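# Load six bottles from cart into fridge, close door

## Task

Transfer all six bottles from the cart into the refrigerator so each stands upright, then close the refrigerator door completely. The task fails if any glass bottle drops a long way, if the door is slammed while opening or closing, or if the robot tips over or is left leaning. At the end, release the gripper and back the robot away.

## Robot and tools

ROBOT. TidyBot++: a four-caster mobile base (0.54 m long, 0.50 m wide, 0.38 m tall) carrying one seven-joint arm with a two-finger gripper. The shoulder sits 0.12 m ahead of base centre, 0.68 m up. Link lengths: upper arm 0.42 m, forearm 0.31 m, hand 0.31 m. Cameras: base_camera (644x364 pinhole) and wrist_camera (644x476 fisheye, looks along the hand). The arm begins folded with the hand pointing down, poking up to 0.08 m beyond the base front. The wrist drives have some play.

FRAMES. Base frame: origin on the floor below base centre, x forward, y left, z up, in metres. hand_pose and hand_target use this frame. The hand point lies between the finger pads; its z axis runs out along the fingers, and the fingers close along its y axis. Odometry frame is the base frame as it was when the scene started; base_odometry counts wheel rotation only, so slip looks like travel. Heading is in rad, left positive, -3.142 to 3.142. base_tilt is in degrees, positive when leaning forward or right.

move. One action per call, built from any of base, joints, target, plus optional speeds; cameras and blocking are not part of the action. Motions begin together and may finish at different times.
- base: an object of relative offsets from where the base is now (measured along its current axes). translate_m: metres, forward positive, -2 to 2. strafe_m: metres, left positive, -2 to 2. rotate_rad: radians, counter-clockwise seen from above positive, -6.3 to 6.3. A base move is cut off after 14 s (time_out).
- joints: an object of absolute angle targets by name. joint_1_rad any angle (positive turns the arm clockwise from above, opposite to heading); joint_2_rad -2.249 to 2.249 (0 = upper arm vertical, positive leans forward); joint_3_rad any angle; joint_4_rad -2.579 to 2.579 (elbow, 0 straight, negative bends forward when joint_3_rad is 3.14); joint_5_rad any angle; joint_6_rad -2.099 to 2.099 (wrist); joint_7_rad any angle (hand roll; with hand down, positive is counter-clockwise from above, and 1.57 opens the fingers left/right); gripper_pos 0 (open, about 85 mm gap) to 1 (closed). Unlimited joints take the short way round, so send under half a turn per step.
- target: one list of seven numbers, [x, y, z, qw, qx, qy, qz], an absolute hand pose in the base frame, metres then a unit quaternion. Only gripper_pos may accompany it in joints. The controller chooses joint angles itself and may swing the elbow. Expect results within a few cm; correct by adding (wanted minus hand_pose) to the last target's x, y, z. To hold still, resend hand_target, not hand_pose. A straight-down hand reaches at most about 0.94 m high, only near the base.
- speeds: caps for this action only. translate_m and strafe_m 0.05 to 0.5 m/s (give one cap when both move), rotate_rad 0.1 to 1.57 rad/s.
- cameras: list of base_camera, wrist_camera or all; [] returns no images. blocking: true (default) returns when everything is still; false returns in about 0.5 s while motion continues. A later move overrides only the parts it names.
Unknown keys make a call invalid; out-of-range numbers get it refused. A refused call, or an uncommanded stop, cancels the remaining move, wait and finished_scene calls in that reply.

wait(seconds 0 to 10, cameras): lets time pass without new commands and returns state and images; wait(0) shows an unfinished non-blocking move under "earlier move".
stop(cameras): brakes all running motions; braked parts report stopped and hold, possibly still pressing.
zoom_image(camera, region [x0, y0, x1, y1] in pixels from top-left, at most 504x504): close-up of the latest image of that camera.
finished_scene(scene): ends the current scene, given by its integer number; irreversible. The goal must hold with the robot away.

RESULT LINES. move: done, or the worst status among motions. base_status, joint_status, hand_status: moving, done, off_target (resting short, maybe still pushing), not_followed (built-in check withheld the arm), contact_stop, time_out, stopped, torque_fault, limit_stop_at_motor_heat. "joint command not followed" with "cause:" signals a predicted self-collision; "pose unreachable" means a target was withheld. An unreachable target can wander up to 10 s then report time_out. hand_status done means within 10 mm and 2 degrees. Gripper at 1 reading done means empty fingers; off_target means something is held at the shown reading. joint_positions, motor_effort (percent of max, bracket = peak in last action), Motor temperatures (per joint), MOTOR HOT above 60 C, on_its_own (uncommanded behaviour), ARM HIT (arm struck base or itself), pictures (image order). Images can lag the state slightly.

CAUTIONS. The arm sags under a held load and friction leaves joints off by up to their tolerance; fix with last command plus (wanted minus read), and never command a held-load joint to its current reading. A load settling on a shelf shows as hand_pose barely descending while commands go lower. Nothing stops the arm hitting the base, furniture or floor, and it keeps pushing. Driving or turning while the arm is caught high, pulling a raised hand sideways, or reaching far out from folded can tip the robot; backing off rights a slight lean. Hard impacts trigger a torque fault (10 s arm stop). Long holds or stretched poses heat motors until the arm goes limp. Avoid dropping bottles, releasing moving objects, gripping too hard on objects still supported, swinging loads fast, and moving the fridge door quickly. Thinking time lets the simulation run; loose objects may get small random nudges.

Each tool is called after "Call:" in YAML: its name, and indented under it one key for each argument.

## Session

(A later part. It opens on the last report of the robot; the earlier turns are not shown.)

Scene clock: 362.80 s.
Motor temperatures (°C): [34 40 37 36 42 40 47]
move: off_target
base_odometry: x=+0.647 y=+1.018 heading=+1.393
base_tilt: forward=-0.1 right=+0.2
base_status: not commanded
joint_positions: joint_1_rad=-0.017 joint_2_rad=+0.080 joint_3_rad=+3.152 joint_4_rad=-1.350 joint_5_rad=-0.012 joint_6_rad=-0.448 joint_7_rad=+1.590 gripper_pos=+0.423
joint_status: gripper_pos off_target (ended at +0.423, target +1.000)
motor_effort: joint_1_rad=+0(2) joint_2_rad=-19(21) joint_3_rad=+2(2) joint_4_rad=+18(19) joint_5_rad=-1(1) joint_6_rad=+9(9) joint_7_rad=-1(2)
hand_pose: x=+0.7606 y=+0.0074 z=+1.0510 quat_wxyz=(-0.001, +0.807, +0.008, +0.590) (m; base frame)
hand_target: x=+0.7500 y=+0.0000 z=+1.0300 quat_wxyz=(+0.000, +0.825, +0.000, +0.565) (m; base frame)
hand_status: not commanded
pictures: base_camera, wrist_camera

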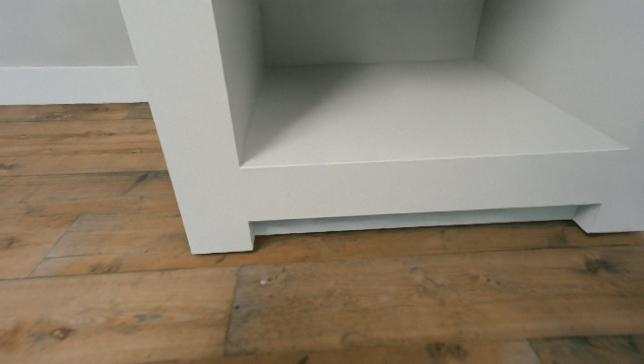

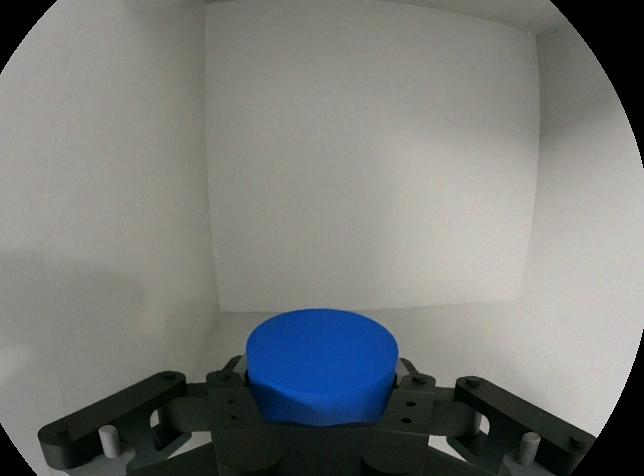

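Call:
move:
  target: [0.75,0,1.06,0,0.825,0,0.565]

Scene clock: 387.17 s.
Motor temperatures (°C): [34 40 37 35 42 40 47]
move: off_target
base_odometry: x=+0.647 y=+1.017 heading=+1.393
base_tilt: forward=-0.1 right=+0.2
base_status: not commanded
joint_positions: joint_1_rad=-0.017 joint_2_rad=+0.082 joint_3_rad=+3.152 joint_4_rad=-1.296 joint_5_rad=-0.012 joint_6_rad=-0.553 joint_7_rad=+1.590 gripper_pos=+0.423
joint_status: not commanded
motor_effort: joint_1_rad=-1(2) joint_2_rad=-24(25) joint_3_rad=+0(2) joint_4_rad=+22(22) joint_5_rad=-1(2) joint_6_rad=+12(12) joint_7_rad=-1(2)
hand_pose: x=+0.7535 y=+0.0074 z=+1.0518 quat_wxyz=(-0.001, +0.822, +0.008, +0.569) (m; base frame)
hand_target: x=+0.7500 y=+0.0000 z=+1.0600 quat_wxyz=(+0.000, +0.825, +0.000, +0.565) (m; base frame)
hand_status: off_target (0.012 m and 1.1 deg from the pose sent, 0.016 m and 3.7 deg at the start)
pictures: base_camera, wrist_camera

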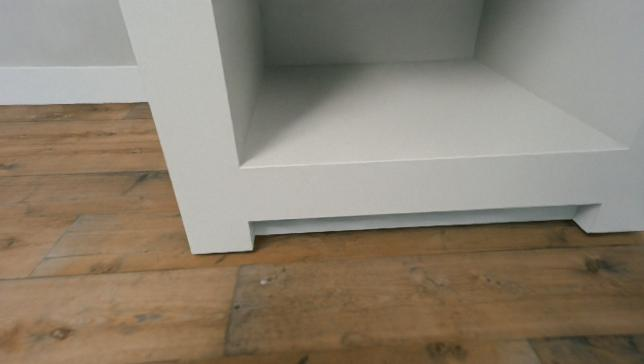

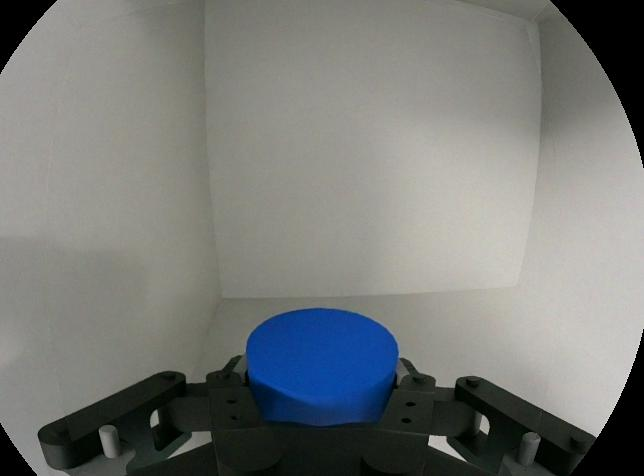

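Call:
move:
  target: [0.75,0,1.085,0,0.825,0,0.565]
  cameras: []

Call:
move:
  base: {"translate_m":0.175}
  speeds: {"translate_m":0.1}

Call:
move:
  target: [0.75,0,1.05,0,0.825,0,0.565]
  cameras: ["wrist_camera"]

Scene clock: 392.07 s.
Motor temperatures (°C): [34 40 37 36 42 40 47]
move: done
base_odometry: x=+0.647 y=+1.017 heading=+1.393
base_tilt: forward=-0.1 right=+0.2
base_status: not commanded
joint_positions: joint_1_rad=-0.017 joint_2_rad=+0.089 joint_3_rad=+3.152 joint_4_rad=-1.195 joint_5_rad=-0.012 joint_6_rad=-0.642 joint_7_rad=+1.590 gripper_pos=+0.423
joint_status: not commanded
motor_effort: joint_1_rad=-1(3) joint_2_rad=-24(26) joint_3_rad=+0(1) joint_4_rad=+22(23) joint_5_rad=-1(2) joint_6_rad=+12(13) joint_7_rad=-1(2)
hand_pose: x=+0.7501 y=+0.0078 z=+1.0816 quat_wxyz=(-0.002, +0.821, +0.009, +0.571) (m; base frame)
hand_target: x=+0.7500 y=+0.0000 z=+1.0850 quat_wxyz=(+0.000, +0.825, +0.000, +0.565) (m; base frame)
hand_status: done (0.008 m and 1.3 deg from the pose sent, 0.034 m and 1.1 deg at the start)
pictures: none
No camera images: "cameras" was empty.

Scene clock: 394.33 s.
Motor temperatures (°C): [34 40 37 36 42 40 47]
move: done
base_odometry: x=+0.678 y=+1.190 heading=+1.393
base_tilt: forward=-0.1 right=+0.2
base_status: done
joint_positions: joint_1_rad=-0.017 joint_2_rad=+0.099 joint_3_rad=+3.152 joint_4_rad=-1.195 joint_5_rad=-0.012 joint_6_rad=-0.644 joint_7_rad=+1.590 gripper_pos=+0.423
joint_status: not commanded
motor_effort: joint_1_rad=-2(3) joint_2_rad=-25(27) joint_3_rad=+0(1) joint_4_rad=+22(23) joint_5_rad=-1(2) joint_6_rad=+12(13) joint_7_rad=-1(2)
hand_pose: x=+0.7535 y=+0.0078 z=+1.0750 quat_wxyz=(-0.002, +0.824, +0.009, +0.566) (m; base frame)
hand_target: x=+0.7500 y=+0.0000 z=+1.0850 quat_wxyz=(+0.000, +0.825, +0.000, +0.565) (m; base frame)
hand_status: not commanded
pictures: base_camera, wrist_camera

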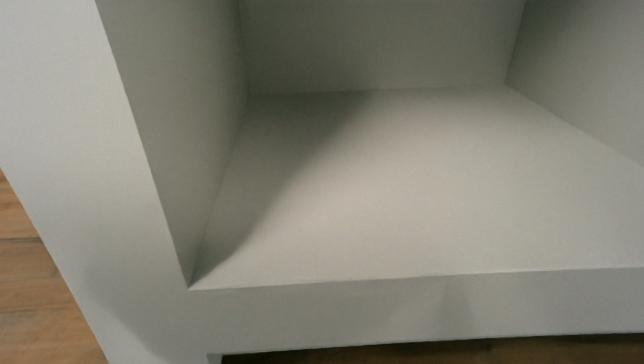

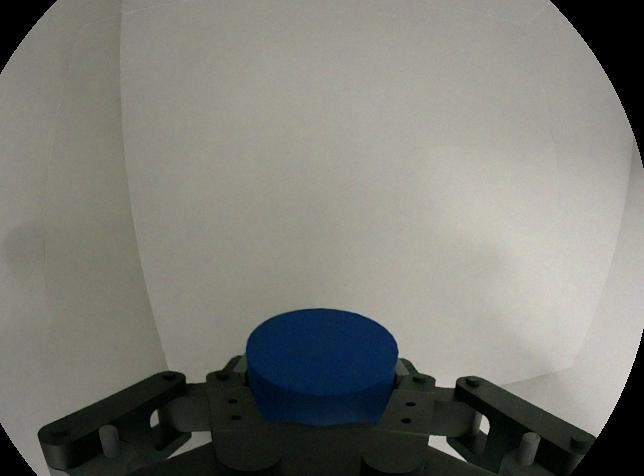

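Scene clock: 395.37 s.
Motor temperatures (°C): [34 40 37 36 42 40 47]
move: done
base_odometry: x=+0.678 y=+1.190 heading=+1.393
base_tilt: forward=-0.1 right=+0.2
base_status: not commanded
joint_positions: joint_1_rad=-0.017 joint_2_rad=+0.092 joint_3_rad=+3.152 joint_4_rad=-1.263 joint_5_rad=-0.012 joint_6_rad=-0.607 joint_7_rad=+1.590 gripper_pos=+0.423
joint_status: not commanded
motor_effort: joint_1_rad=-1(2) joint_2_rad=-19(26) joint_3_rad=+1(1) joint_4_rad=+18(22) joint_5_rad=+0(1) joint_6_rad=+8(13) joint_7_rad=-1(2)
hand_pose: x=+0.7526 y=+0.0076 z=+1.0493 quat_wxyz=(-0.002, +0.831, +0.009, +0.556) (m; base frame)
hand_target: x=+0.7500 y=+0.0000 z=+1.0500 quat_wxyz=(+0.000, +0.825, +0.000, +0.565) (m; base frame)
hand_status: done (0.008 m and 1.6 deg from the pose sent, 0.026 m and 1.0 deg at the start)
pictures: wrist_camera

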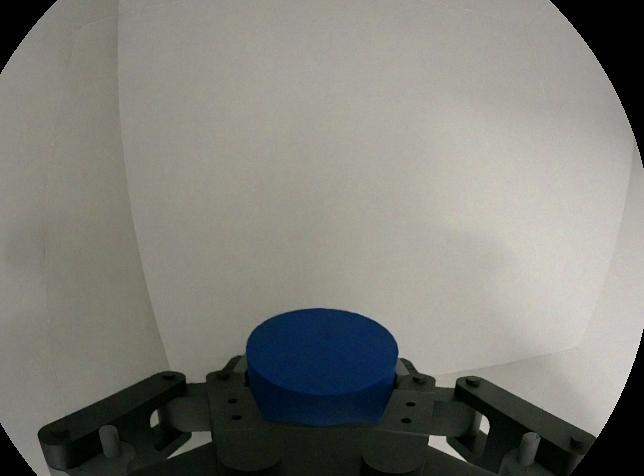

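Call:
move:
  target: [0.75,0,1.04,0,0.818,0,0.575]
  cameras: []

Call:
move:
  joints: {"gripper_pos":0.22}
  cameras: ["wrist_camera"]

Scene clock: 399.27 s.
Motor temperatures (°C): [34 40 37 36 42 40 47]
move: off_target
base_odometry: x=+0.678 y=+1.190 heading=+1.393
base_tilt: forward=-0.1 right=+0.2
base_status: not commanded
joint_positions: joint_1_rad=-0.017 joint_2_rad=+0.069 joint_3_rad=+3.152 joint_4_rad=-1.325 joint_5_rad=-0.012 joint_6_rad=-0.531 joint_7_rad=+1.590 gripper_pos=+0.423
joint_status: not commanded
motor_effort: joint_1_rad=+1(2) joint_2_rad=-17(19) joint_3_rad=+3(4) joint_4_rad=+16(18) joint_5_rad=+1(2) joint_6_rad=+7(8) joint_7_rad=+0(2)
hand_pose: x=+0.7494 y=+0.0075 z=+1.0489 quat_wxyz=(-0.001, +0.821, +0.008, +0.571) (m; base frame)
hand_target: x=+0.7500 y=+0.0000 z=+1.0400 quat_wxyz=(+0.000, +0.818, +0.000, +0.575) (m; base frame)
hand_status: off_target (0.012 m and 1.1 deg from the pose sent, 0.012 m and 2.8 deg at the start)
pictures: none
No camera images: "cameras" was empty.

Scene clock: 400.27 s.
Motor temperatures (°C): [34 40 37 36 42 40 47]
move: done
base_odometry: x=+0.678 y=+1.190 heading=+1.393
base_tilt: forward=-0.1 right=+0.2
base_status: not commanded
joint_positions: joint_1_rad=-0.017 joint_2_rad=+0.069 joint_3_rad=+3.155 joint_4_rad=-1.337 joint_5_rad=-0.012 joint_6_rad=-0.531 joint_7_rad=+1.590 gripper_pos=+0.220
joint_status: all done
motor_effort: joint_1_rad=-1(2) joint_2_rad=-20(21) joint_3_rad=+0(3) joint_4_rad=+18(19) joint_5_rad=-1(1) joint_6_rad=+9(9) joint_7_rad=-1(2)
hand_pose: x=+0.7488 y=+0.0059 z=+1.0419 quat_wxyz=(-0.001, +0.824, +0.007, +0.567) (m; base frame)
hand_target: x=+0.7500 y=+0.0000 z=+1.0400 quat_wxyz=(+0.000, +0.818, +0.000, +0.575) (m; base frame)
hand_status: not commanded
pictures: wrist_camera

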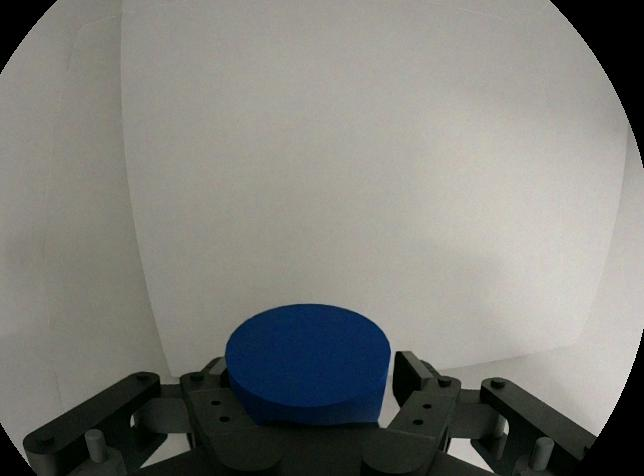

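Call:
move:
  base: {"translate_m":-0.12}
  speeds: {"translate_m":0.12}
  cameras: ["wrist_camera"]

Scene clock: 403.67 s.
Motor temperatures (°C): [34 40 37 36 42 40 47]
move: done
base_odometry: x=+0.657 y=+1.072 heading=+1.393
base_tilt: forward=-0.2 right=+0.2
base_status: done
joint_positions: joint_1_rad=-0.017 joint_2_rad=+0.067 joint_3_rad=+3.155 joint_4_rad=-1.337 joint_5_rad=-0.012 joint_6_rad=-0.531 joint_7_rad=+1.590 gripper_pos=+0.220
joint_status: not commanded
motor_effort: joint_1_rad=-1(3) joint_2_rad=-20(24) joint_3_rad=+0(1) joint_4_rad=+18(19) joint_5_rad=-1(2) joint_6_rad=+9(9) joint_7_rad=-1(2)
hand_pose: x=+0.7483 y=+0.0059 z=+1.0426 quat_wxyz=(-0.001, +0.824, +0.007, +0.567) (m; base frame)
hand_target: x=+0.7500 y=+0.0000 z=+1.0400 quat_wxyz=(+0.000, +0.818, +0.000, +0.575) (m; base frame)
hand_status: not commanded
pictures: wrist_camera

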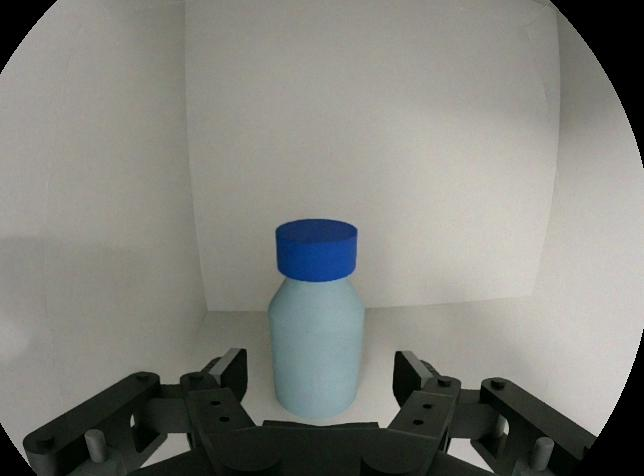

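Call:
move:
  base: {"translate_m":-0.3}
  cameras: []

Call:
move:
  base: {"translate_m":-1.615,"strafe_m":0.107,"rotate_rad":-1.214}
  target: [0.5,0,1.1,0,0.819,0,0.574]

Scene clock: 422.03 s.
Motor temperatures (°C): [34 40 37 35 42 40 47]
move: done
base_odometry: x=+0.603 y=+0.777 heading=+1.393
base_tilt: forward=-0.2 right=+0.2
base_status: done
joint_positions: joint_1_rad=-0.017 joint_2_rad=+0.064 joint_3_rad=+3.155 joint_4_rad=-1.338 joint_5_rad=-0.012 joint_6_rad=-0.531 joint_7_rad=+1.590 gripper_pos=+0.220
joint_status: not commanded
motor_effort: joint_1_rad=-1(3) joint_2_rad=-20(27) joint_3_rad=+0(1) joint_4_rad=+19(20) joint_5_rad=-1(2) joint_6_rad=+9(9) joint_7_rad=-1(2)
hand_pose: x=+0.7470 y=+0.0058 z=+1.0444 quat_wxyz=(-0.001, +0.823, +0.007, +0.568) (m; base frame)
hand_target: x=+0.7500 y=+0.0000 z=+1.0400 quat_wxyz=(+0.000, +0.818, +0.000, +0.575) (m; base frame)
hand_status: not commanded
pictures: none
No camera images: "cameras" was empty.

Scene clock: 426.87 s.
Motor temperatures (°C): [34 40 37 35 42 40 47]
move: off_target
base_odometry: x=+0.212 y=-0.794 heading=+0.178
base_tilt: forward=-0.2 right=+0.2
base_status: done
joint_positions: joint_1_rad=-0.014 joint_2_rad=-0.457 joint_3_rad=+3.153 joint_4_rad=-1.513 joint_5_rad=-0.012 joint_6_rad=-0.779 joint_7_rad=+1.590 gripper_pos=+0.220
joint_status: not commanded
motor_effort: joint_1_rad=-2(3) joint_2_rad=-3(24) joint_3_rad=+1(3) joint_4_rad=+17(20) joint_5_rad=-1(2) joint_6_rad=+9(10) joint_7_rad=-1(2)
hand_pose: x=+0.5077 y=+0.0030 z=+1.1330 quat_wxyz=(-0.003, +0.794, +0.007, +0.608) (m; base frame)
hand_target: x=+0.5000 y=+0.0000 z=+1.1000 quat_wxyz=(+0.000, +0.819, +0.000, +0.574) (m; base frame)
hand_status: off_target (0.034 m and 4.9 deg from the pose sent, 0.253 m and 1.1 deg at the start)
pictures: base_camera, wrist_camera

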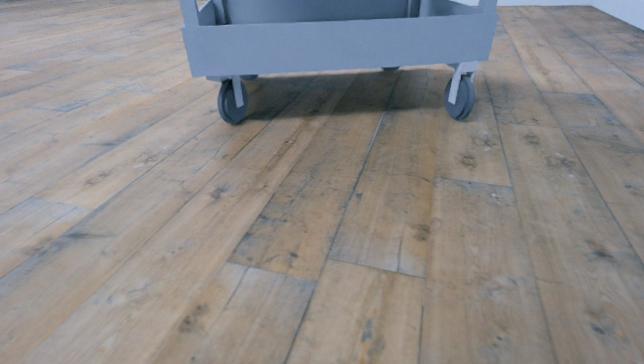

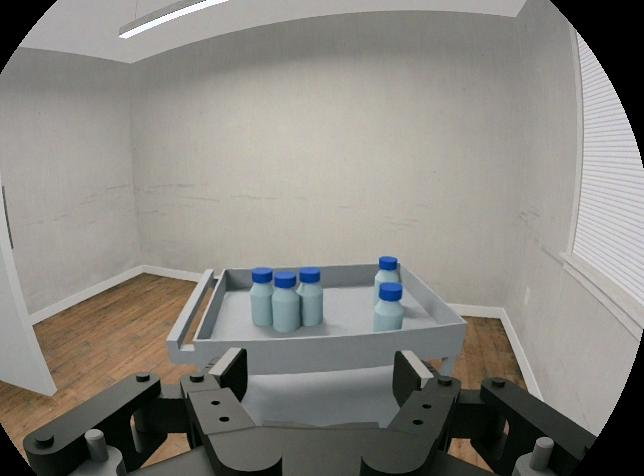

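Call:
zoom_image:
  camera: "wrist_camera"
  region: [220, 230, 480, 390]

Scaled by 1.938.

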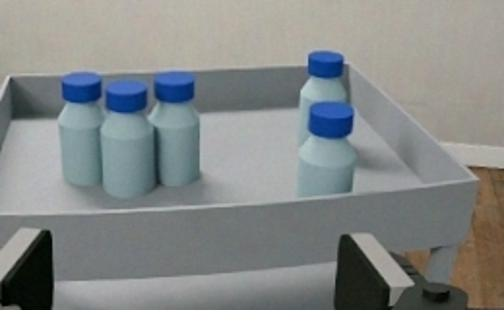

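Call:
move:
  base: {"translate_m":0.1,"strafe_m":-0.175}
  target: [0.6,0,0.9,0,0.819,0,0.574]
  cameras: ["wrist_camera"]

Scene clock: 439.30 s.
Motor temperatures (°C): [34 40 37 35 42 40 47]
move: off_target
base_odometry: x=+0.342 y=-0.949 heading=+0.177
base_tilt: forward=-0.2 right=+0.2
base_status: done
joint_positions: joint_1_rad=-0.014 joint_2_rad=-0.305 joint_3_rad=+3.154 joint_4_rad=-2.074 joint_5_rad=-0.012 joint_6_rad=-0.147 joint_7_rad=+1.590 gripper_pos=+0.220
joint_status: not commanded
motor_effort: joint_1_rad=-2(3) joint_2_rad=-8(11) joint_3_rad=+1(2) joint_4_rad=+19(20) joint_5_rad=-1(2) joint_6_rad=+9(9) joint_7_rad=-1(2)
hand_pose: x=+0.5940 y=+0.0019 z=+0.9158 quat_wxyz=(-0.001, +0.818, +0.003, +0.575) (m; base frame)
hand_target: x=+0.6000 y=+0.0000 z=+0.9000 quat_wxyz=(+0.000, +0.819, +0.000, +0.574) (m; base frame)
hand_status: off_target (0.017 m and 0.4 deg from the pose sent, 0.251 m and 4.9 deg at the start)
pictures: wrist_camera

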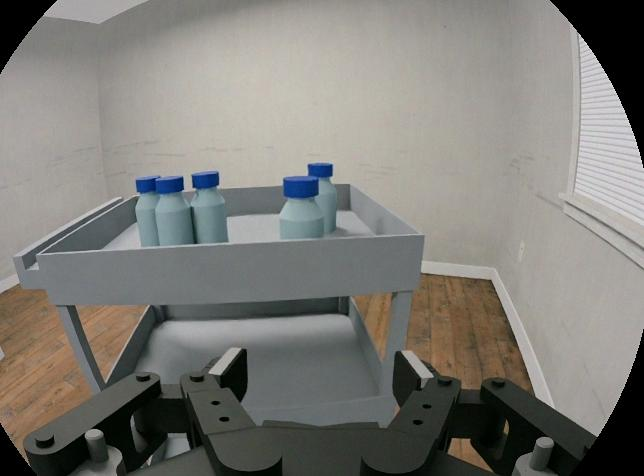

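Call:
move:
  base: {"translate_m":0.24,"strafe_m":0.014}
  cameras: ["wrist_camera"]

Scene clock: 443.97 s.
Motor temperatures (°C): [34 40 37 35 42 40 47]
move: done
base_odometry: x=+0.576 y=-0.893 heading=+0.176
base_tilt: forward=-0.1 right=+0.2
base_status: done
joint_positions: joint_1_rad=-0.014 joint_2_rad=-0.291 joint_3_rad=+3.154 joint_4_rad=-2.076 joint_5_rad=-0.012 joint_6_rad=-0.142 joint_7_rad=+1.590 gripper_pos=+0.220
joint_status: not commanded
motor_effort: joint_1_rad=-2(2) joint_2_rad=-9(11) joint_3_rad=+1(1) joint_4_rad=+18(19) joint_5_rad=-1(2) joint_6_rad=+9(9) joint_7_rad=-1(2)
hand_pose: x=+0.5974 y=+0.0020 z=+0.9101 quat_wxyz=(-0.001, +0.821, +0.003, +0.571) (m; base frame)
hand_target: x=+0.6000 y=+0.0000 z=+0.9000 quat_wxyz=(+0.000, +0.819, +0.000, +0.574) (m; base frame)
hand_status: not commanded
pictures: wrist_camera

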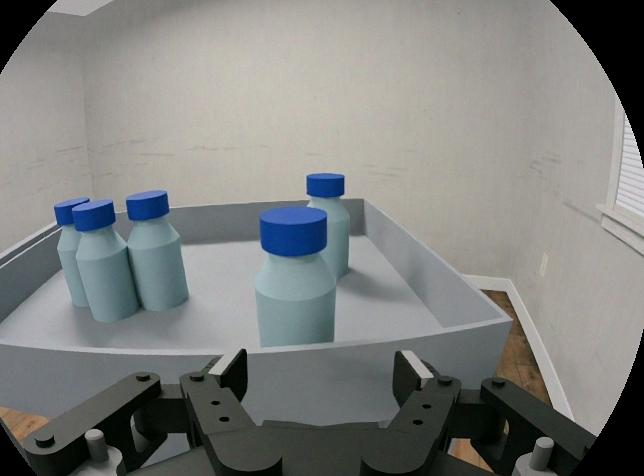

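Call:
move:
  base: {"translate_m":0.09,"strafe_m":0.014}
  speeds: {"translate_m":0.2}
  cameras: ["wrist_camera"]

Scene clock: 448.60 s.
Motor temperatures (°C): [34 40 37 35 42 40 47]
move: done
base_odometry: x=+0.662 y=-0.864 heading=+0.176
base_tilt: forward=-0.1 right=+0.2
base_status: done
joint_positions: joint_1_rad=-0.014 joint_2_rad=-0.287 joint_3_rad=+3.154 joint_4_rad=-2.076 joint_5_rad=-0.012 joint_6_rad=-0.141 joint_7_rad=+1.590 gripper_pos=+0.220
joint_status: not commanded
motor_effort: joint_1_rad=-1(2) joint_2_rad=-9(11) joint_3_rad=+0(1) joint_4_rad=+18(19) joint_5_rad=-1(1) joint_6_rad=+8(9) joint_7_rad=-1(2)
hand_pose: x=+0.5983 y=+0.0020 z=+0.9082 quat_wxyz=(-0.001, +0.822, +0.003, +0.570) (m; base frame)
hand_target: x=+0.6000 y=+0.0000 z=+0.9000 quat_wxyz=(+0.000, +0.819, +0.000, +0.574) (m; base frame)
hand_status: not commanded
pictures: wrist_camera

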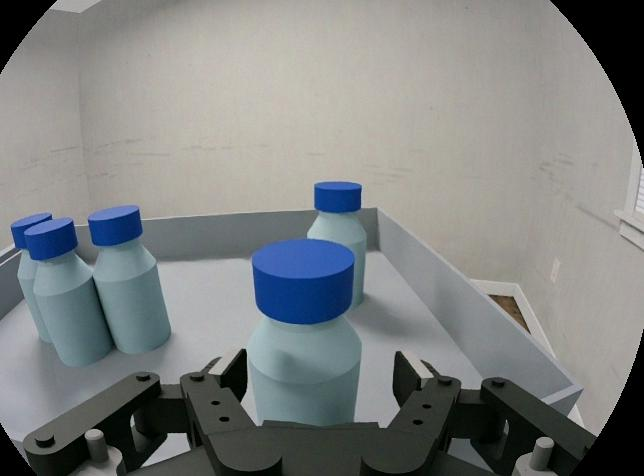

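Call:
move:
  base: {"translate_m":0.055,"strafe_m":0.006}
  speeds: {"translate_m":0.12}
  cameras: ["wrist_camera"]

Scene clock: 451.90 s.
Motor temperatures (°C): [34 40 37 35 42 40 47]
move: done
base_odometry: x=+0.715 y=-0.848 heading=+0.176
base_tilt: forward=-0.1 right=+0.2
base_status: done
joint_positions: joint_1_rad=-0.014 joint_2_rad=-0.287 joint_3_rad=+3.154 joint_4_rad=-2.076 joint_5_rad=-0.012 joint_6_rad=-0.140 joint_7_rad=+1.590 gripper_pos=+0.220
joint_status: not commanded
motor_effort: joint_1_rad=-2(2) joint_2_rad=-9(12) joint_3_rad=+1(1) joint_4_rad=+18(19) joint_5_rad=-1(1) joint_6_rad=+9(9) joint_7_rad=-1(2)
hand_pose: x=+0.5985 y=+0.0020 z=+0.9079 quat_wxyz=(-0.001, +0.822, +0.003, +0.570) (m; base frame)
hand_target: x=+0.6000 y=+0.0000 z=+0.9000 quat_wxyz=(+0.000, +0.819, +0.000, +0.574) (m; base frame)
hand_status: not commanded
pictures: wrist_camera

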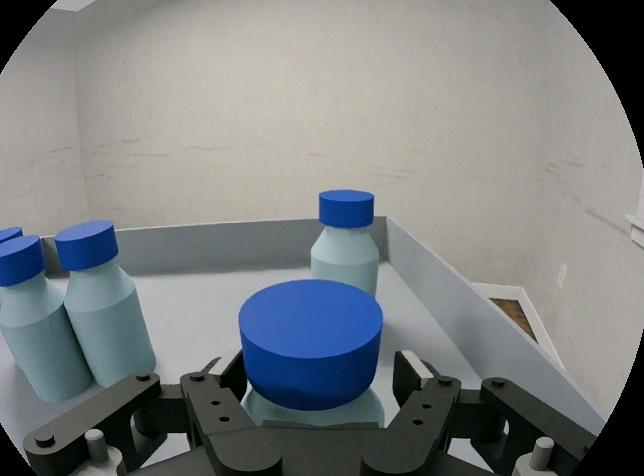

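Call:
move:
  base: {"translate_m":0.012,"strafe_m":0.002}
  speeds: {"translate_m":0.1}
  cameras: []

Call:
move:
  joints: {"gripper_pos":1}
  cameras: ["wrist_camera"]

Scene clock: 455.63 s.
Motor temperatures (°C): [34 40 37 35 42 40 47]
move: done
base_odometry: x=+0.727 y=-0.844 heading=+0.176
base_tilt: forward=-0.1 right=+0.2
base_status: done
joint_positions: joint_1_rad=-0.014 joint_2_rad=-0.283 joint_3_rad=+3.154 joint_4_rad=-2.077 joint_5_rad=-0.012 joint_6_rad=-0.140 joint_7_rad=+1.590 gripper_pos=+0.220
joint_status: not commanded
motor_effort: joint_1_rad=-2(2) joint_2_rad=-9(12) joint_3_rad=+0(1) joint_4_rad=+18(19) joint_5_rad=-1(1) joint_6_rad=+9(9) joint_7_rad=-1(2)
hand_pose: x=+0.5993 y=+0.0020 z=+0.9060 quat_wxyz=(-0.001, +0.823, +0.003, +0.568) (m; base frame)
hand_target: x=+0.6000 y=+0.0000 z=+0.9000 quat_wxyz=(+0.000, +0.819, +0.000, +0.574) (m; base frame)
hand_status: not commanded
pictures: none
No camera images: "cameras" was empty.

Scene clock: 456.60 s.
Motor temperatures (°C): [34 40 37 35 42 40 47]
move: off_target
base_odometry: x=+0.727 y=-0.844 heading=+0.176
base_tilt: forward=-0.2 right=+0.2
base_status: not commanded
joint_positions: joint_1_rad=-0.014 joint_2_rad=-0.283 joint_3_rad=+3.154 joint_4_rad=-2.077 joint_5_rad=-0.012 joint_6_rad=-0.135 joint_7_rad=+1.590 gripper_pos=+0.432
joint_status: gripper_pos off_target (ended at +0.432, target +1.000)
motor_effort: joint_1_rad=+0(2) joint_2_rad=-8(10) joint_3_rad=+1(3) joint_4_rad=+18(20) joint_5_rad=-1(1) joint_6_rad=+8(10) joint_7_rad=-2(2)
hand_pose: x=+0.5997 y=+0.0021 z=+0.9070 quat_wxyz=(-0.001, +0.822, +0.003, +0.570) (m; base frame)
hand_target: x=+0.6000 y=+0.0000 z=+0.9000 quat_wxyz=(+0.000, +0.819, +0.000, +0.574) (m; base frame)
hand_status: not commanded
pictures: wrist_camera

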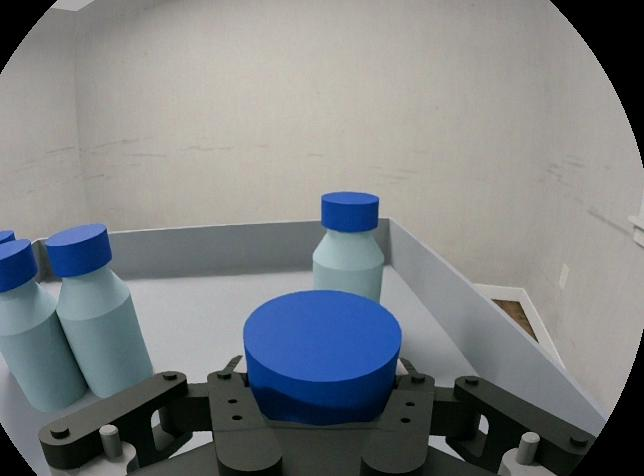

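Call:
move:
  target: [0.6,0,1.13,0,0.825,0,0.565]
  cameras: ["wrist_camera"]

Call:
move:
  base: {"translate_m":-0.35,"strafe_m":0.2}
  cameras: []

Call:
move:
  base: {"translate_m":0.67,"strafe_m":1.327,"rotate_rad":1.217}

Scene clock: 470.70 s.
Motor temperatures (°C): [34 39 37 35 42 40 47]
move: done
base_odometry: x=+0.727 y=-0.844 heading=+0.176
base_tilt: forward=-0.1 right=+0.1
base_status: not commanded
joint_positions: joint_1_rad=-0.014 joint_2_rad=-0.215 joint_3_rad=+3.154 joint_4_rad=-1.327 joint_5_rad=-0.012 joint_6_rad=-0.821 joint_7_rad=+1.590 gripper_pos=+0.433
joint_status: not commanded
motor_effort: joint_1_rad=-1(2) joint_2_rad=-14(15) joint_3_rad=+0(2) joint_4_rad=+22(25) joint_5_rad=-1(2) joint_6_rad=+13(14) joint_7_rad=-1(2)
hand_pose: x=+0.6021 y=+0.0039 z=+1.1221 quat_wxyz=(-0.002, +0.823, +0.007, +0.568) (m; base frame)
hand_target: x=+0.6000 y=+0.0000 z=+1.1300 quat_wxyz=(+0.000, +0.825, +0.000, +0.565) (m; base frame)
hand_status: done (0.009 m and 1.0 deg from the pose sent, 0.223 m and 0.8 deg at the start)
pictures: wrist_camera

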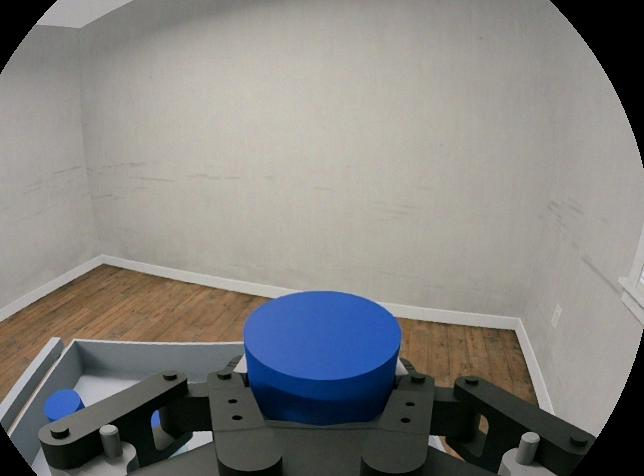

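Scene clock: 472.80 s.
Motor temperatures (°C): [34 39 37 35 42 40 46]
move: done
base_odometry: x=+0.347 y=-0.708 heading=+0.176
base_tilt: forward=-0.2 right=+0.2
base_status: done
joint_positions: joint_1_rad=-0.014 joint_2_rad=-0.202 joint_3_rad=+3.154 joint_4_rad=-1.325 joint_5_rad=-0.012 joint_6_rad=-0.827 joint_7_rad=+1.590 gripper_pos=+0.433
joint_status: not commanded
motor_effort: joint_1_rad=-1(3) joint_2_rad=-13(17) joint_3_rad=+0(2) joint_4_rad=+21(22) joint_5_rad=-2(2) joint_6_rad=+13(13) joint_7_rad=-2(2)
hand_pose: x=+0.6072 y=+0.0041 z=+1.1152 quat_wxyz=(-0.002, +0.828, +0.007, +0.561) (m; base frame)
hand_target: x=+0.6000 y=+0.0000 z=+1.1300 quat_wxyz=(+0.000, +0.825, +0.000, +0.565) (m; base frame)
hand_status: not commanded
pictures: none
No camera images: "cameras" was empty.

Scene clock: 477.33 s.
Motor temperatures (°C): [34 39 37 35 42 40 46]
move: done
base_odometry: x=+0.775 y=+0.716 heading=+1.394
base_tilt: forward=-0.1 right=+0.2
base_status: done
joint_positions: joint_1_rad=-0.013 joint_2_rad=-0.195 joint_3_rad=+3.157 joint_4_rad=-1.324 joint_5_rad=-0.011 joint_6_rad=-0.828 joint_7_rad=+1.590 gripper_pos=+0.433
joint_status: not commanded
motor_effort: joint_1_rad=-2(5) joint_2_rad=-14(17) joint_3_rad=+0(3) joint_4_rad=+22(22) joint_5_rad=-1(3) joint_6_rad=+13(13) joint_7_rad=-1(2)
hand_pose: x=+0.6102 y=+0.0018 z=+1.1121 quat_wxyz=(-0.001, +0.829, +0.006, +0.559) (m; base frame)
hand_target: x=+0.6000 y=+0.0000 z=+1.1300 quat_wxyz=(+0.000, +0.825, +0.000, +0.565) (m; base frame)
hand_status: not commanded
pictures: base_camera, wrist_camera

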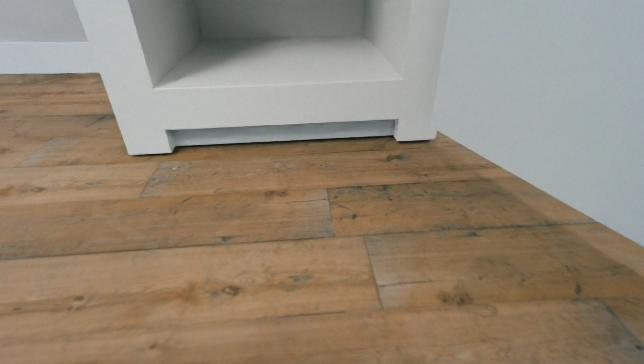

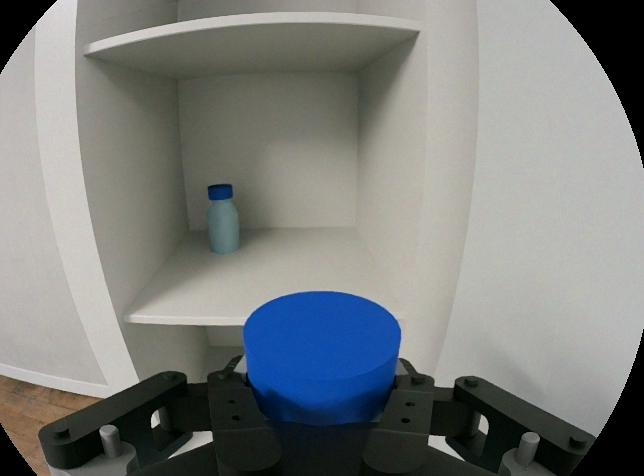

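Call:
move:
  target: [0.75,0,1.13,0,0.825,0,0.565]
  cameras: ["wrist_camera"]

Scene clock: 484.33 s.
Motor temperatures (°C): [34 39 37 36 42 40 46]
move: off_target
base_odometry: x=+0.775 y=+0.716 heading=+1.394
base_tilt: forward=-0.1 right=+0.2
base_status: not commanded
joint_positions: joint_1_rad=-0.013 joint_2_rad=+0.155 joint_3_rad=+3.157 joint_4_rad=-0.991 joint_5_rad=-0.011 joint_6_rad=-0.828 joint_7_rad=+1.590 gripper_pos=+0.433
joint_status: not commanded
motor_effort: joint_1_rad=-1(2) joint_2_rad=-27(30) joint_3_rad=+0(1) joint_4_rad=+22(23) joint_5_rad=-1(1) joint_6_rad=+13(14) joint_7_rad=-1(2)
hand_pose: x=+0.7567 y=+0.0036 z=+1.1052 quat_wxyz=(+0.001, +0.834, +0.007, +0.551) (m; base frame)
hand_target: x=+0.7500 y=+0.0000 z=+1.1300 quat_wxyz=(+0.000, +0.825, +0.000, +0.565) (m; base frame)
hand_status: off_target (0.026 m and 2.1 deg from the pose sent, 0.141 m and 1.1 deg at the start)
pictures: wrist_camera

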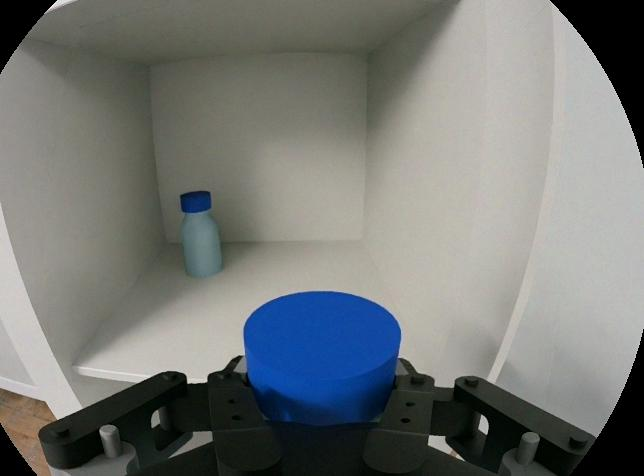

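Call:
move:
  base: {"translate_m":0.25}
  speeds: {"translate_m":0.25}
  cameras: ["wrist_camera"]

Scene clock: 489.57 s.
Motor temperatures (°C): [34 39 37 36 42 40 46]
move: done
base_odometry: x=+0.819 y=+0.962 heading=+1.394
base_tilt: forward=-0.1 right=+0.2
base_status: done
joint_positions: joint_1_rad=-0.013 joint_2_rad=+0.157 joint_3_rad=+3.157 joint_4_rad=-0.989 joint_5_rad=-0.011 joint_6_rad=-0.828 joint_7_rad=+1.590 gripper_pos=+0.433
joint_status: not commanded
motor_effort: joint_1_rad=-1(3) joint_2_rad=-27(30) joint_3_rad=+0(2) joint_4_rad=+22(22) joint_5_rad=-1(2) joint_6_rad=+13(13) joint_7_rad=-1(2)
hand_pose: x=+0.7575 y=+0.0035 z=+1.1052 quat_wxyz=(+0.001, +0.834, +0.007, +0.551) (m; base frame)
hand_target: x=+0.7500 y=+0.0000 z=+1.1300 quat_wxyz=(+0.000, +0.825, +0.000, +0.565) (m; base frame)
hand_status: not commanded
pictures: wrist_camera

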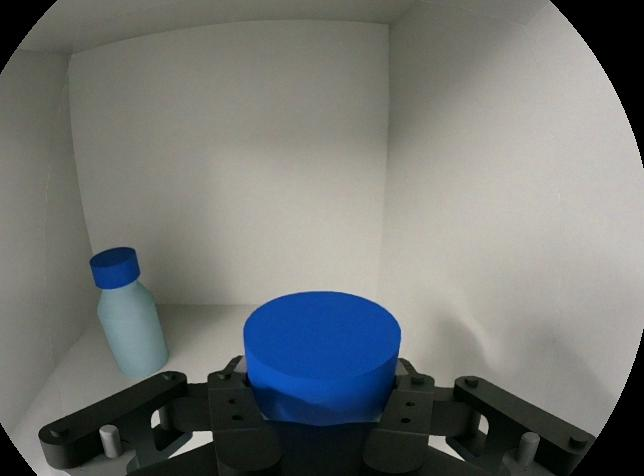

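Call:
move:
  base: {"translate_m":0.19}
  speeds: {"translate_m":0.12}
  cameras: []

Call:
move:
  target: [0.75,0,1.07,0,0.822,0,0.57]
  cameras: ["wrist_camera"]

Call:
move:
  target: [0.75,0,1.045,0,0.82,0,0.572]
  cameras: []

Scene clock: 495.97 s.
Motor temperatures (°C): [34 39 37 36 42 40 46]
move: done
base_odometry: x=+0.853 y=+1.149 heading=+1.393
base_tilt: forward=-0.1 right=+0.2
base_status: done
joint_positions: joint_1_rad=-0.014 joint_2_rad=+0.159 joint_3_rad=+3.159 joint_4_rad=-0.987 joint_5_rad=-0.011 joint_6_rad=-0.828 joint_7_rad=+1.590 gripper_pos=+0.433
joint_status: not commanded
motor_effort: joint_1_rad=-2(4) joint_2_rad=-27(32) joint_3_rad=+0(2) joint_4_rad=+21(23) joint_5_rad=-1(3) joint_6_rad=+12(13) joint_7_rad=-1(2)
hand_pose: x=+0.7585 y=+0.0029 z=+1.1046 quat_wxyz=(+0.002, +0.834, +0.007, +0.551) (m; base frame)
hand_target: x=+0.7500 y=+0.0000 z=+1.1300 quat_wxyz=(+0.000, +0.825, +0.000, +0.565) (m; base frame)
hand_status: not commanded
pictures: none
No camera images: "cameras" was empty.

Scene clock: 497.33 s.
Motor temperatures (°C): [34 39 37 36 42 40 46]
move: off_target
base_odometry: x=+0.853 y=+1.149 heading=+1.393
base_tilt: forward=-0.1 right=+0.2
base_status: not commanded
joint_positions: joint_1_rad=-0.014 joint_2_rad=+0.126 joint_3_rad=+3.159 joint_4_rad=-1.208 joint_5_rad=-0.011 joint_6_rad=-0.665 joint_7_rad=+1.590 gripper_pos=+0.434
joint_status: not commanded
motor_effort: joint_1_rad=+0(2) joint_2_rad=-24(27) joint_3_rad=+1(2) joint_4_rad=+20(23) joint_5_rad=+0(1) joint_6_rad=+9(13) joint_7_rad=-1(2)
hand_pose: x=+0.7610 y=+0.0021 z=+1.0432 quat_wxyz=(+0.002, +0.841, +0.005, +0.540) (m; base frame)
hand_target: x=+0.7500 y=+0.0000 z=+1.0699 quat_wxyz=(+0.000, +0.822, +0.000, +0.570) (m; base frame)
hand_status: off_target (0.029 m and 4.1 deg from the pose sent, 0.036 m and 2.7 deg at the start)
pictures: wrist_camera

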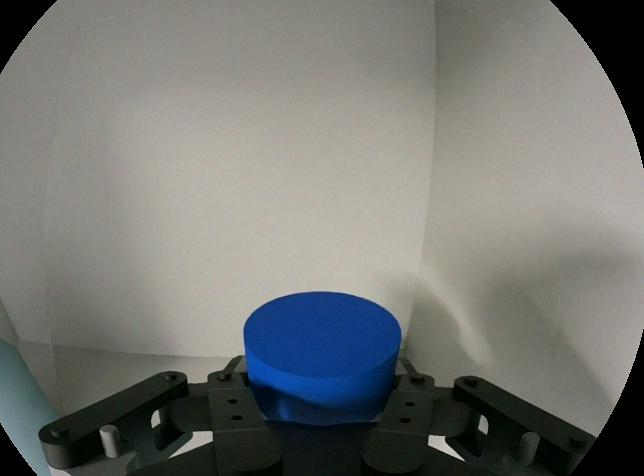

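Scene clock: 498.27 s.
Motor temperatures (°C): [34 39 37 36 42 40 46]
move: done
base_odometry: x=+0.853 y=+1.149 heading=+1.393
base_tilt: forward=-0.1 right=+0.2
base_status: not commanded
joint_positions: joint_1_rad=-0.014 joint_2_rad=+0.091 joint_3_rad=+3.159 joint_4_rad=-1.299 joint_5_rad=-0.011 joint_6_rad=-0.560 joint_7_rad=+1.590 gripper_pos=+0.434
joint_status: not commanded
motor_effort: joint_1_rad=+1(2) joint_2_rad=-19(23) joint_3_rad=+3(3) joint_4_rad=+17(19) joint_5_rad=+1(1) joint_6_rad=+7(9) joint_7_rad=+0(1)
hand_pose: x=+0.7557 y=+0.0016 z=+1.0422 quat_wxyz=(+0.002, +0.828, +0.005, +0.561) (m; base frame)
hand_target: x=+0.7500 y=+0.0000 z=+1.0450 quat_wxyz=(+0.000, +0.820, +0.000, +0.572) (m; base frame)
hand_status: done (0.007 m and 1.6 deg from the pose sent, 0.011 m and 4.4 deg at the start)
pictures: none
No camera images: "cameras" was empty.

Call:
move:
  target: [0.75,0,1.04,0,0.813,0,0.582]
  cameras: []

Call:
move:
  joints: {"gripper_pos":0.22}
  cameras: []

Call:
move:
  base: {"translate_m":-0.12}
  speeds: {"translate_m":0.12}
  cameras: ["wrist_camera"]

Scene clock: 503.10 s.
Motor temperatures (°C): [34 40 37 36 42 40 46]
move: done
base_odometry: x=+0.853 y=+1.149 heading=+1.393
base_tilt: forward=-0.1 right=+0.2
base_status: not commanded
joint_positions: joint_1_rad=-0.014 joint_2_rad=+0.072 joint_3_rad=+3.159 joint_4_rad=-1.351 joint_5_rad=-0.011 joint_6_rad=-0.496 joint_7_rad=+1.590 gripper_pos=+0.434
joint_status: not commanded
motor_effort: joint_1_rad=+2(3) joint_2_rad=-18(20) joint_3_rad=+4(4) joint_4_rad=+17(17) joint_5_rad=+1(2) joint_6_rad=+7(8) joint_7_rad=+0(1)
hand_pose: x=+0.7528 y=+0.0016 z=+1.0417 quat_wxyz=(+0.002, +0.819, +0.005, +0.574) (m; base frame)
hand_target: x=+0.7500 y=+0.0000 z=+1.0400 quat_wxyz=(+0.000, +0.813, +0.000, +0.582) (m; base frame)
hand_status: done (0.004 m and 1.3 deg from the pose sent, 0.006 m and 3.0 deg at the start)
pictures: none
No camera images: "cameras" was empty.

Scene clock: 504.07 s.
Motor temperatures (°C): [34 40 37 36 42 40 46]
move: done
base_odometry: x=+0.853 y=+1.149 heading=+1.393
base_tilt: forward=-0.1 right=+0.2
base_status: not commanded
joint_positions: joint_1_rad=-0.014 joint_2_rad=+0.072 joint_3_rad=+3.160 joint_4_rad=-1.359 joint_5_rad=-0.011 joint_6_rad=-0.496 joint_7_rad=+1.590 gripper_pos=+0.220
joint_status: all done
motor_effort: joint_1_rad=-2(2) joint_2_rad=-20(21) joint_3_rad=+0(4) joint_4_rad=+19(19) joint_5_rad=-1(2) joint_6_rad=+9(9) joint_7_rad=-1(1)
hand_pose: x=+0.7523 y=+0.0008 z=+1.0367 quat_wxyz=(+0.002, +0.821, +0.004, +0.571) (m; base frame)
hand_target: x=+0.7500 y=+0.0000 z=+1.0400 quat_wxyz=(+0.000, +0.813, +0.000, +0.582) (m; base frame)
hand_status: not commanded
pictures: none
No camera images: "cameras" was empty.

Scene clock: 505.60 s.
Motor temperatures (°C): [34 40 37 36 42 40 46]
move: done
base_odometry: x=+0.832 y=+1.031 heading=+1.393
base_tilt: forward=-0.1 right=+0.2
base_status: done
joint_positions: joint_1_rad=-0.014 joint_2_rad=+0.068 joint_3_rad=+3.160 joint_4_rad=-1.360 joint_5_rad=-0.011 joint_6_rad=-0.496 joint_7_rad=+1.590 gripper_pos=+0.220
joint_status: not commanded
motor_effort: joint_1_rad=-1(3) joint_2_rad=-20(24) joint_3_rad=+0(1) joint_4_rad=+19(19) joint_5_rad=+0(1) joint_6_rad=+8(9) joint_7_rad=-1(2)
hand_pose: x=+0.7509 y=+0.0008 z=+1.0389 quat_wxyz=(+0.002, +0.820, +0.004, +0.572) (m; base frame)
hand_target: x=+0.7500 y=+0.0000 z=+1.0400 quat_wxyz=(+0.000, +0.813, +0.000, +0.582) (m; base frame)
hand_status: not commanded
pictures: wrist_camera

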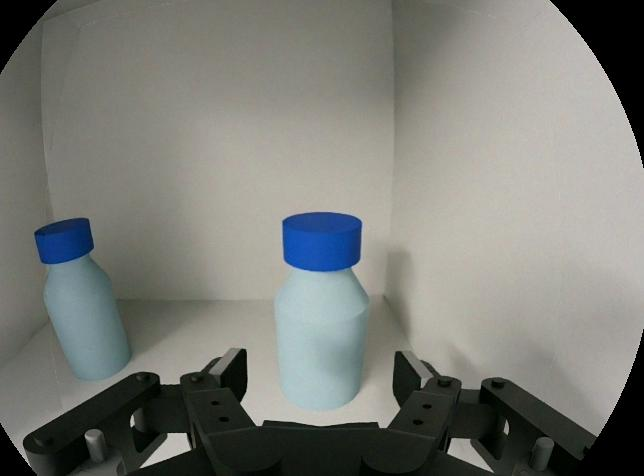

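Call:
move:
  base: {"translate_m":-0.3}
  cameras: []

Call:
move:
  base: {"translate_m":-1.684,"strafe_m":0.015,"rotate_rad":-1.217}
  target: [0.5,0,1.0,0,0.819,0,0.574]
  cameras: []

Call:
move:
  target: [0.7,0,0.915,0,0.822,0,0.57]
  cameras: ["wrist_camera"]

Scene clock: 521.77 s.
Motor temperatures (°C): [34 40 37 36 42 40 46]
move: done
base_odometry: x=+0.779 y=+0.736 heading=+1.392
base_tilt: forward=-0.2 right=+0.2
base_status: done
joint_positions: joint_1_rad=-0.014 joint_2_rad=+0.061 joint_3_rad=+3.160 joint_4_rad=-1.361 joint_5_rad=-0.011 joint_6_rad=-0.496 joint_7_rad=+1.590 gripper_pos=+0.220
joint_status: not commanded
motor_effort: joint_1_rad=-2(3) joint_2_rad=-20(25) joint_3_rad=+0(1) joint_4_rad=+19(20) joint_5_rad=-1(2) joint_6_rad=+9(10) joint_7_rad=-1(2)
hand_pose: x=+0.7486 y=+0.0008 z=+1.0425 quat_wxyz=(+0.002, +0.819, +0.004, +0.574) (m; base frame)
hand_target: x=+0.7500 y=+0.0000 z=+1.0400 quat_wxyz=(+0.000, +0.813, +0.000, +0.582) (m; base frame)
hand_status: not commanded
pictures: none
No camera images: "cameras" was empty.

Scene clock: 526.77 s.
Motor temperatures (°C): [34 40 37 36 42 40 46]
move: off_target
base_odometry: x=+0.465 y=-0.919 heading=+0.174
base_tilt: forward=-0.2 right=+0.2
base_status: done
joint_positions: joint_1_rad=-0.013 joint_2_rad=-0.532 joint_3_rad=+3.157 joint_4_rad=-1.877 joint_5_rad=-0.011 joint_6_rad=-0.501 joint_7_rad=+1.590 gripper_pos=+0.220
joint_status: not commanded
motor_effort: joint_1_rad=-1(3) joint_2_rad=-2(24) joint_3_rad=+1(2) joint_4_rad=+18(19) joint_5_rad=-1(2) joint_6_rad=+9(9) joint_7_rad=-1(2)
hand_pose: x=+0.5117 y=+0.0005 z=+1.0308 quat_wxyz=(-0.002, +0.797, +0.003, +0.604) (m; base frame)
hand_target: x=+0.5000 y=+0.0000 z=+1.0000 quat_wxyz=(+0.000, +0.819, +0.000, +0.574) (m; base frame)
hand_status: off_target (0.033 m and 4.3 deg from the pose sent, 0.252 m and 0.5 deg at the start)
pictures: none
No camera images: "cameras" was empty.

Scene clock: 528.77 s.
Motor temperatures (°C): [34 40 37 36 42 40 46]
move: off_target
base_odometry: x=+0.465 y=-0.919 heading=+0.174
base_tilt: forward=-0.1 right=+0.2
base_status: not commanded
joint_positions: joint_1_rad=-0.013 joint_2_rad=-0.061 joint_3_rad=+3.157 joint_4_rad=-1.875 joint_5_rad=-0.011 joint_6_rad=-0.163 joint_7_rad=+1.590 gripper_pos=+0.220
joint_status: not commanded
motor_effort: joint_1_rad=-1(2) joint_2_rad=-16(17) joint_3_rad=+0(1) joint_4_rad=+18(19) joint_5_rad=-1(2) joint_6_rad=+9(9) joint_7_rad=-1(2)
hand_pose: x=+0.6845 y=+0.0007 z=+0.9031 quat_wxyz=(+0.002, +0.835, +0.003, +0.550) (m; base frame)
hand_target: x=+0.7000 y=+0.0000 z=+0.9150 quat_wxyz=(+0.000, +0.822, +0.000, +0.570) (m; base frame)
hand_status: off_target (0.020 m and 2.8 deg from the pose sent, 0.221 m and 4.8 deg at the start)
pictures: wrist_camera

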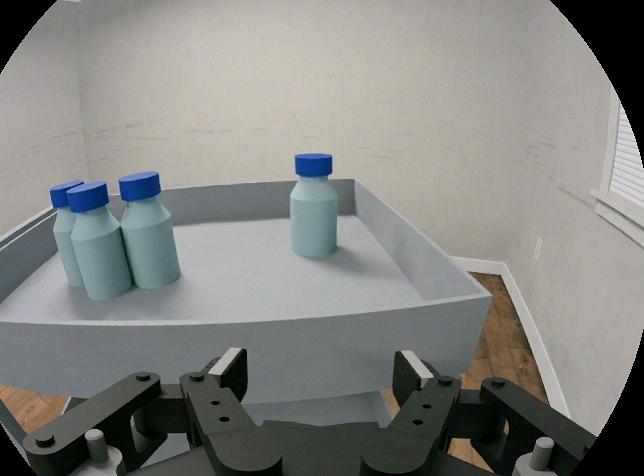

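Call:
move:
  target: [0.705,0,0.925,0,0.812,0,0.584]
  base: {"translate_m":0.19,"strafe_m":-0.004}
  cameras: ["wrist_camera"]

Scene clock: 534.53 s.
Motor temperatures (°C): [34 40 37 36 42 40 46]
move: off_target
base_odometry: x=+0.653 y=-0.890 heading=+0.174
base_tilt: forward=-0.1 right=+0.2
base_status: done
joint_positions: joint_1_rad=-0.018 joint_2_rad=-0.051 joint_3_rad=+3.163 joint_4_rad=-1.868 joint_5_rad=-0.016 joint_6_rad=-0.122 joint_7_rad=+1.593 gripper_pos=+0.220
joint_status: not commanded
motor_effort: joint_1_rad=-2(2) joint_2_rad=-16(18) joint_3_rad=+0(1) joint_4_rad=+18(19) joint_5_rad=-1(2) joint_6_rad=+8(9) joint_7_rad=-1(2)
hand_pose: x=+0.6930 y=-0.0002 z=+0.9136 quat_wxyz=(+0.001, +0.824, +0.001, +0.566) (m; base frame)
hand_target: x=+0.7050 y=+0.0000 z=+0.9250 quat_wxyz=(+0.000, +0.812, +0.000, +0.584) (m; base frame)
hand_status: off_target (0.017 m and 2.5 deg from the pose sent, 0.030 m and 4.8 deg at the start)
pictures: wrist_camera

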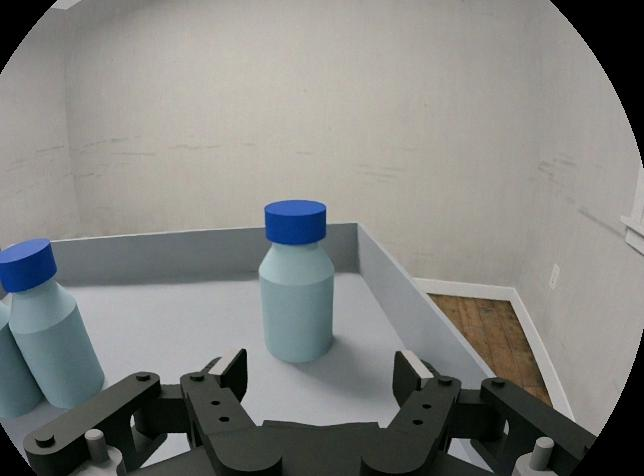

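Call:
move:
  base: {"translate_m":0.11,"strafe_m":0.013}
  speeds: {"translate_m":0.25}
  cameras: ["wrist_camera"]

Scene clock: 537.67 s.
Motor temperatures (°C): [34 40 37 36 42 40 46]
move: done
base_odometry: x=+0.759 y=-0.859 heading=+0.174
base_tilt: forward=-0.1 right=+0.2
base_status: done
joint_positions: joint_1_rad=-0.018 joint_2_rad=-0.046 joint_3_rad=+3.163 joint_4_rad=-1.867 joint_5_rad=-0.016 joint_6_rad=-0.121 joint_7_rad=+1.593 gripper_pos=+0.220
joint_status: not commanded
motor_effort: joint_1_rad=-1(3) joint_2_rad=-17(20) joint_3_rad=+0(1) joint_4_rad=+18(19) joint_5_rad=-1(2) joint_6_rad=+8(9) joint_7_rad=-1(2)
hand_pose: x=+0.6946 y=-0.0002 z=+0.9114 quat_wxyz=(+0.002, +0.825, +0.001, +0.564) (m; base frame)
hand_target: x=+0.7050 y=+0.0000 z=+0.9250 quat_wxyz=(+0.000, +0.812, +0.000, +0.584) (m; base frame)
hand_status: not commanded
pictures: wrist_camera

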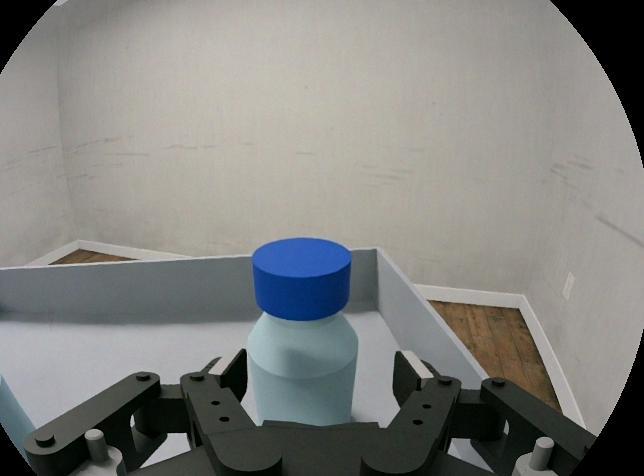

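Call:
move:
  base: {"translate_m":0.068,"strafe_m":0.008}
  speeds: {"translate_m":0.12}
  cameras: ["wrist_camera"]

Scene clock: 545.97 s.
Motor temperatures (°C): [34 39 37 36 42 40 46]
move: done
base_odometry: x=+0.825 y=-0.839 heading=+0.173
base_tilt: forward=-0.1 right=+0.2
base_status: done
joint_positions: joint_1_rad=-0.018 joint_2_rad=-0.045 joint_3_rad=+3.163 joint_4_rad=-1.867 joint_5_rad=-0.016 joint_6_rad=-0.121 joint_7_rad=+1.593 gripper_pos=+0.220
joint_status: not commanded
motor_effort: joint_1_rad=-1(3) joint_2_rad=-16(19) joint_3_rad=+1(1) joint_4_rad=+19(19) joint_5_rad=-1(1) joint_6_rad=+9(9) joint_7_rad=-1(2)
hand_pose: x=+0.6948 y=-0.0003 z=+0.9111 quat_wxyz=(+0.002, +0.826, +0.001, +0.564) (m; base frame)
hand_target: x=+0.7050 y=+0.0000 z=+0.9250 quat_wxyz=(+0.000, +0.812, +0.000, +0.584) (m; base frame)
hand_status: not commanded
pictures: wrist_camera

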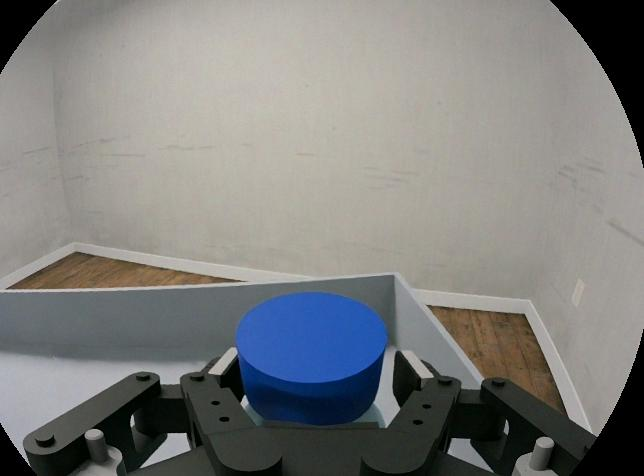

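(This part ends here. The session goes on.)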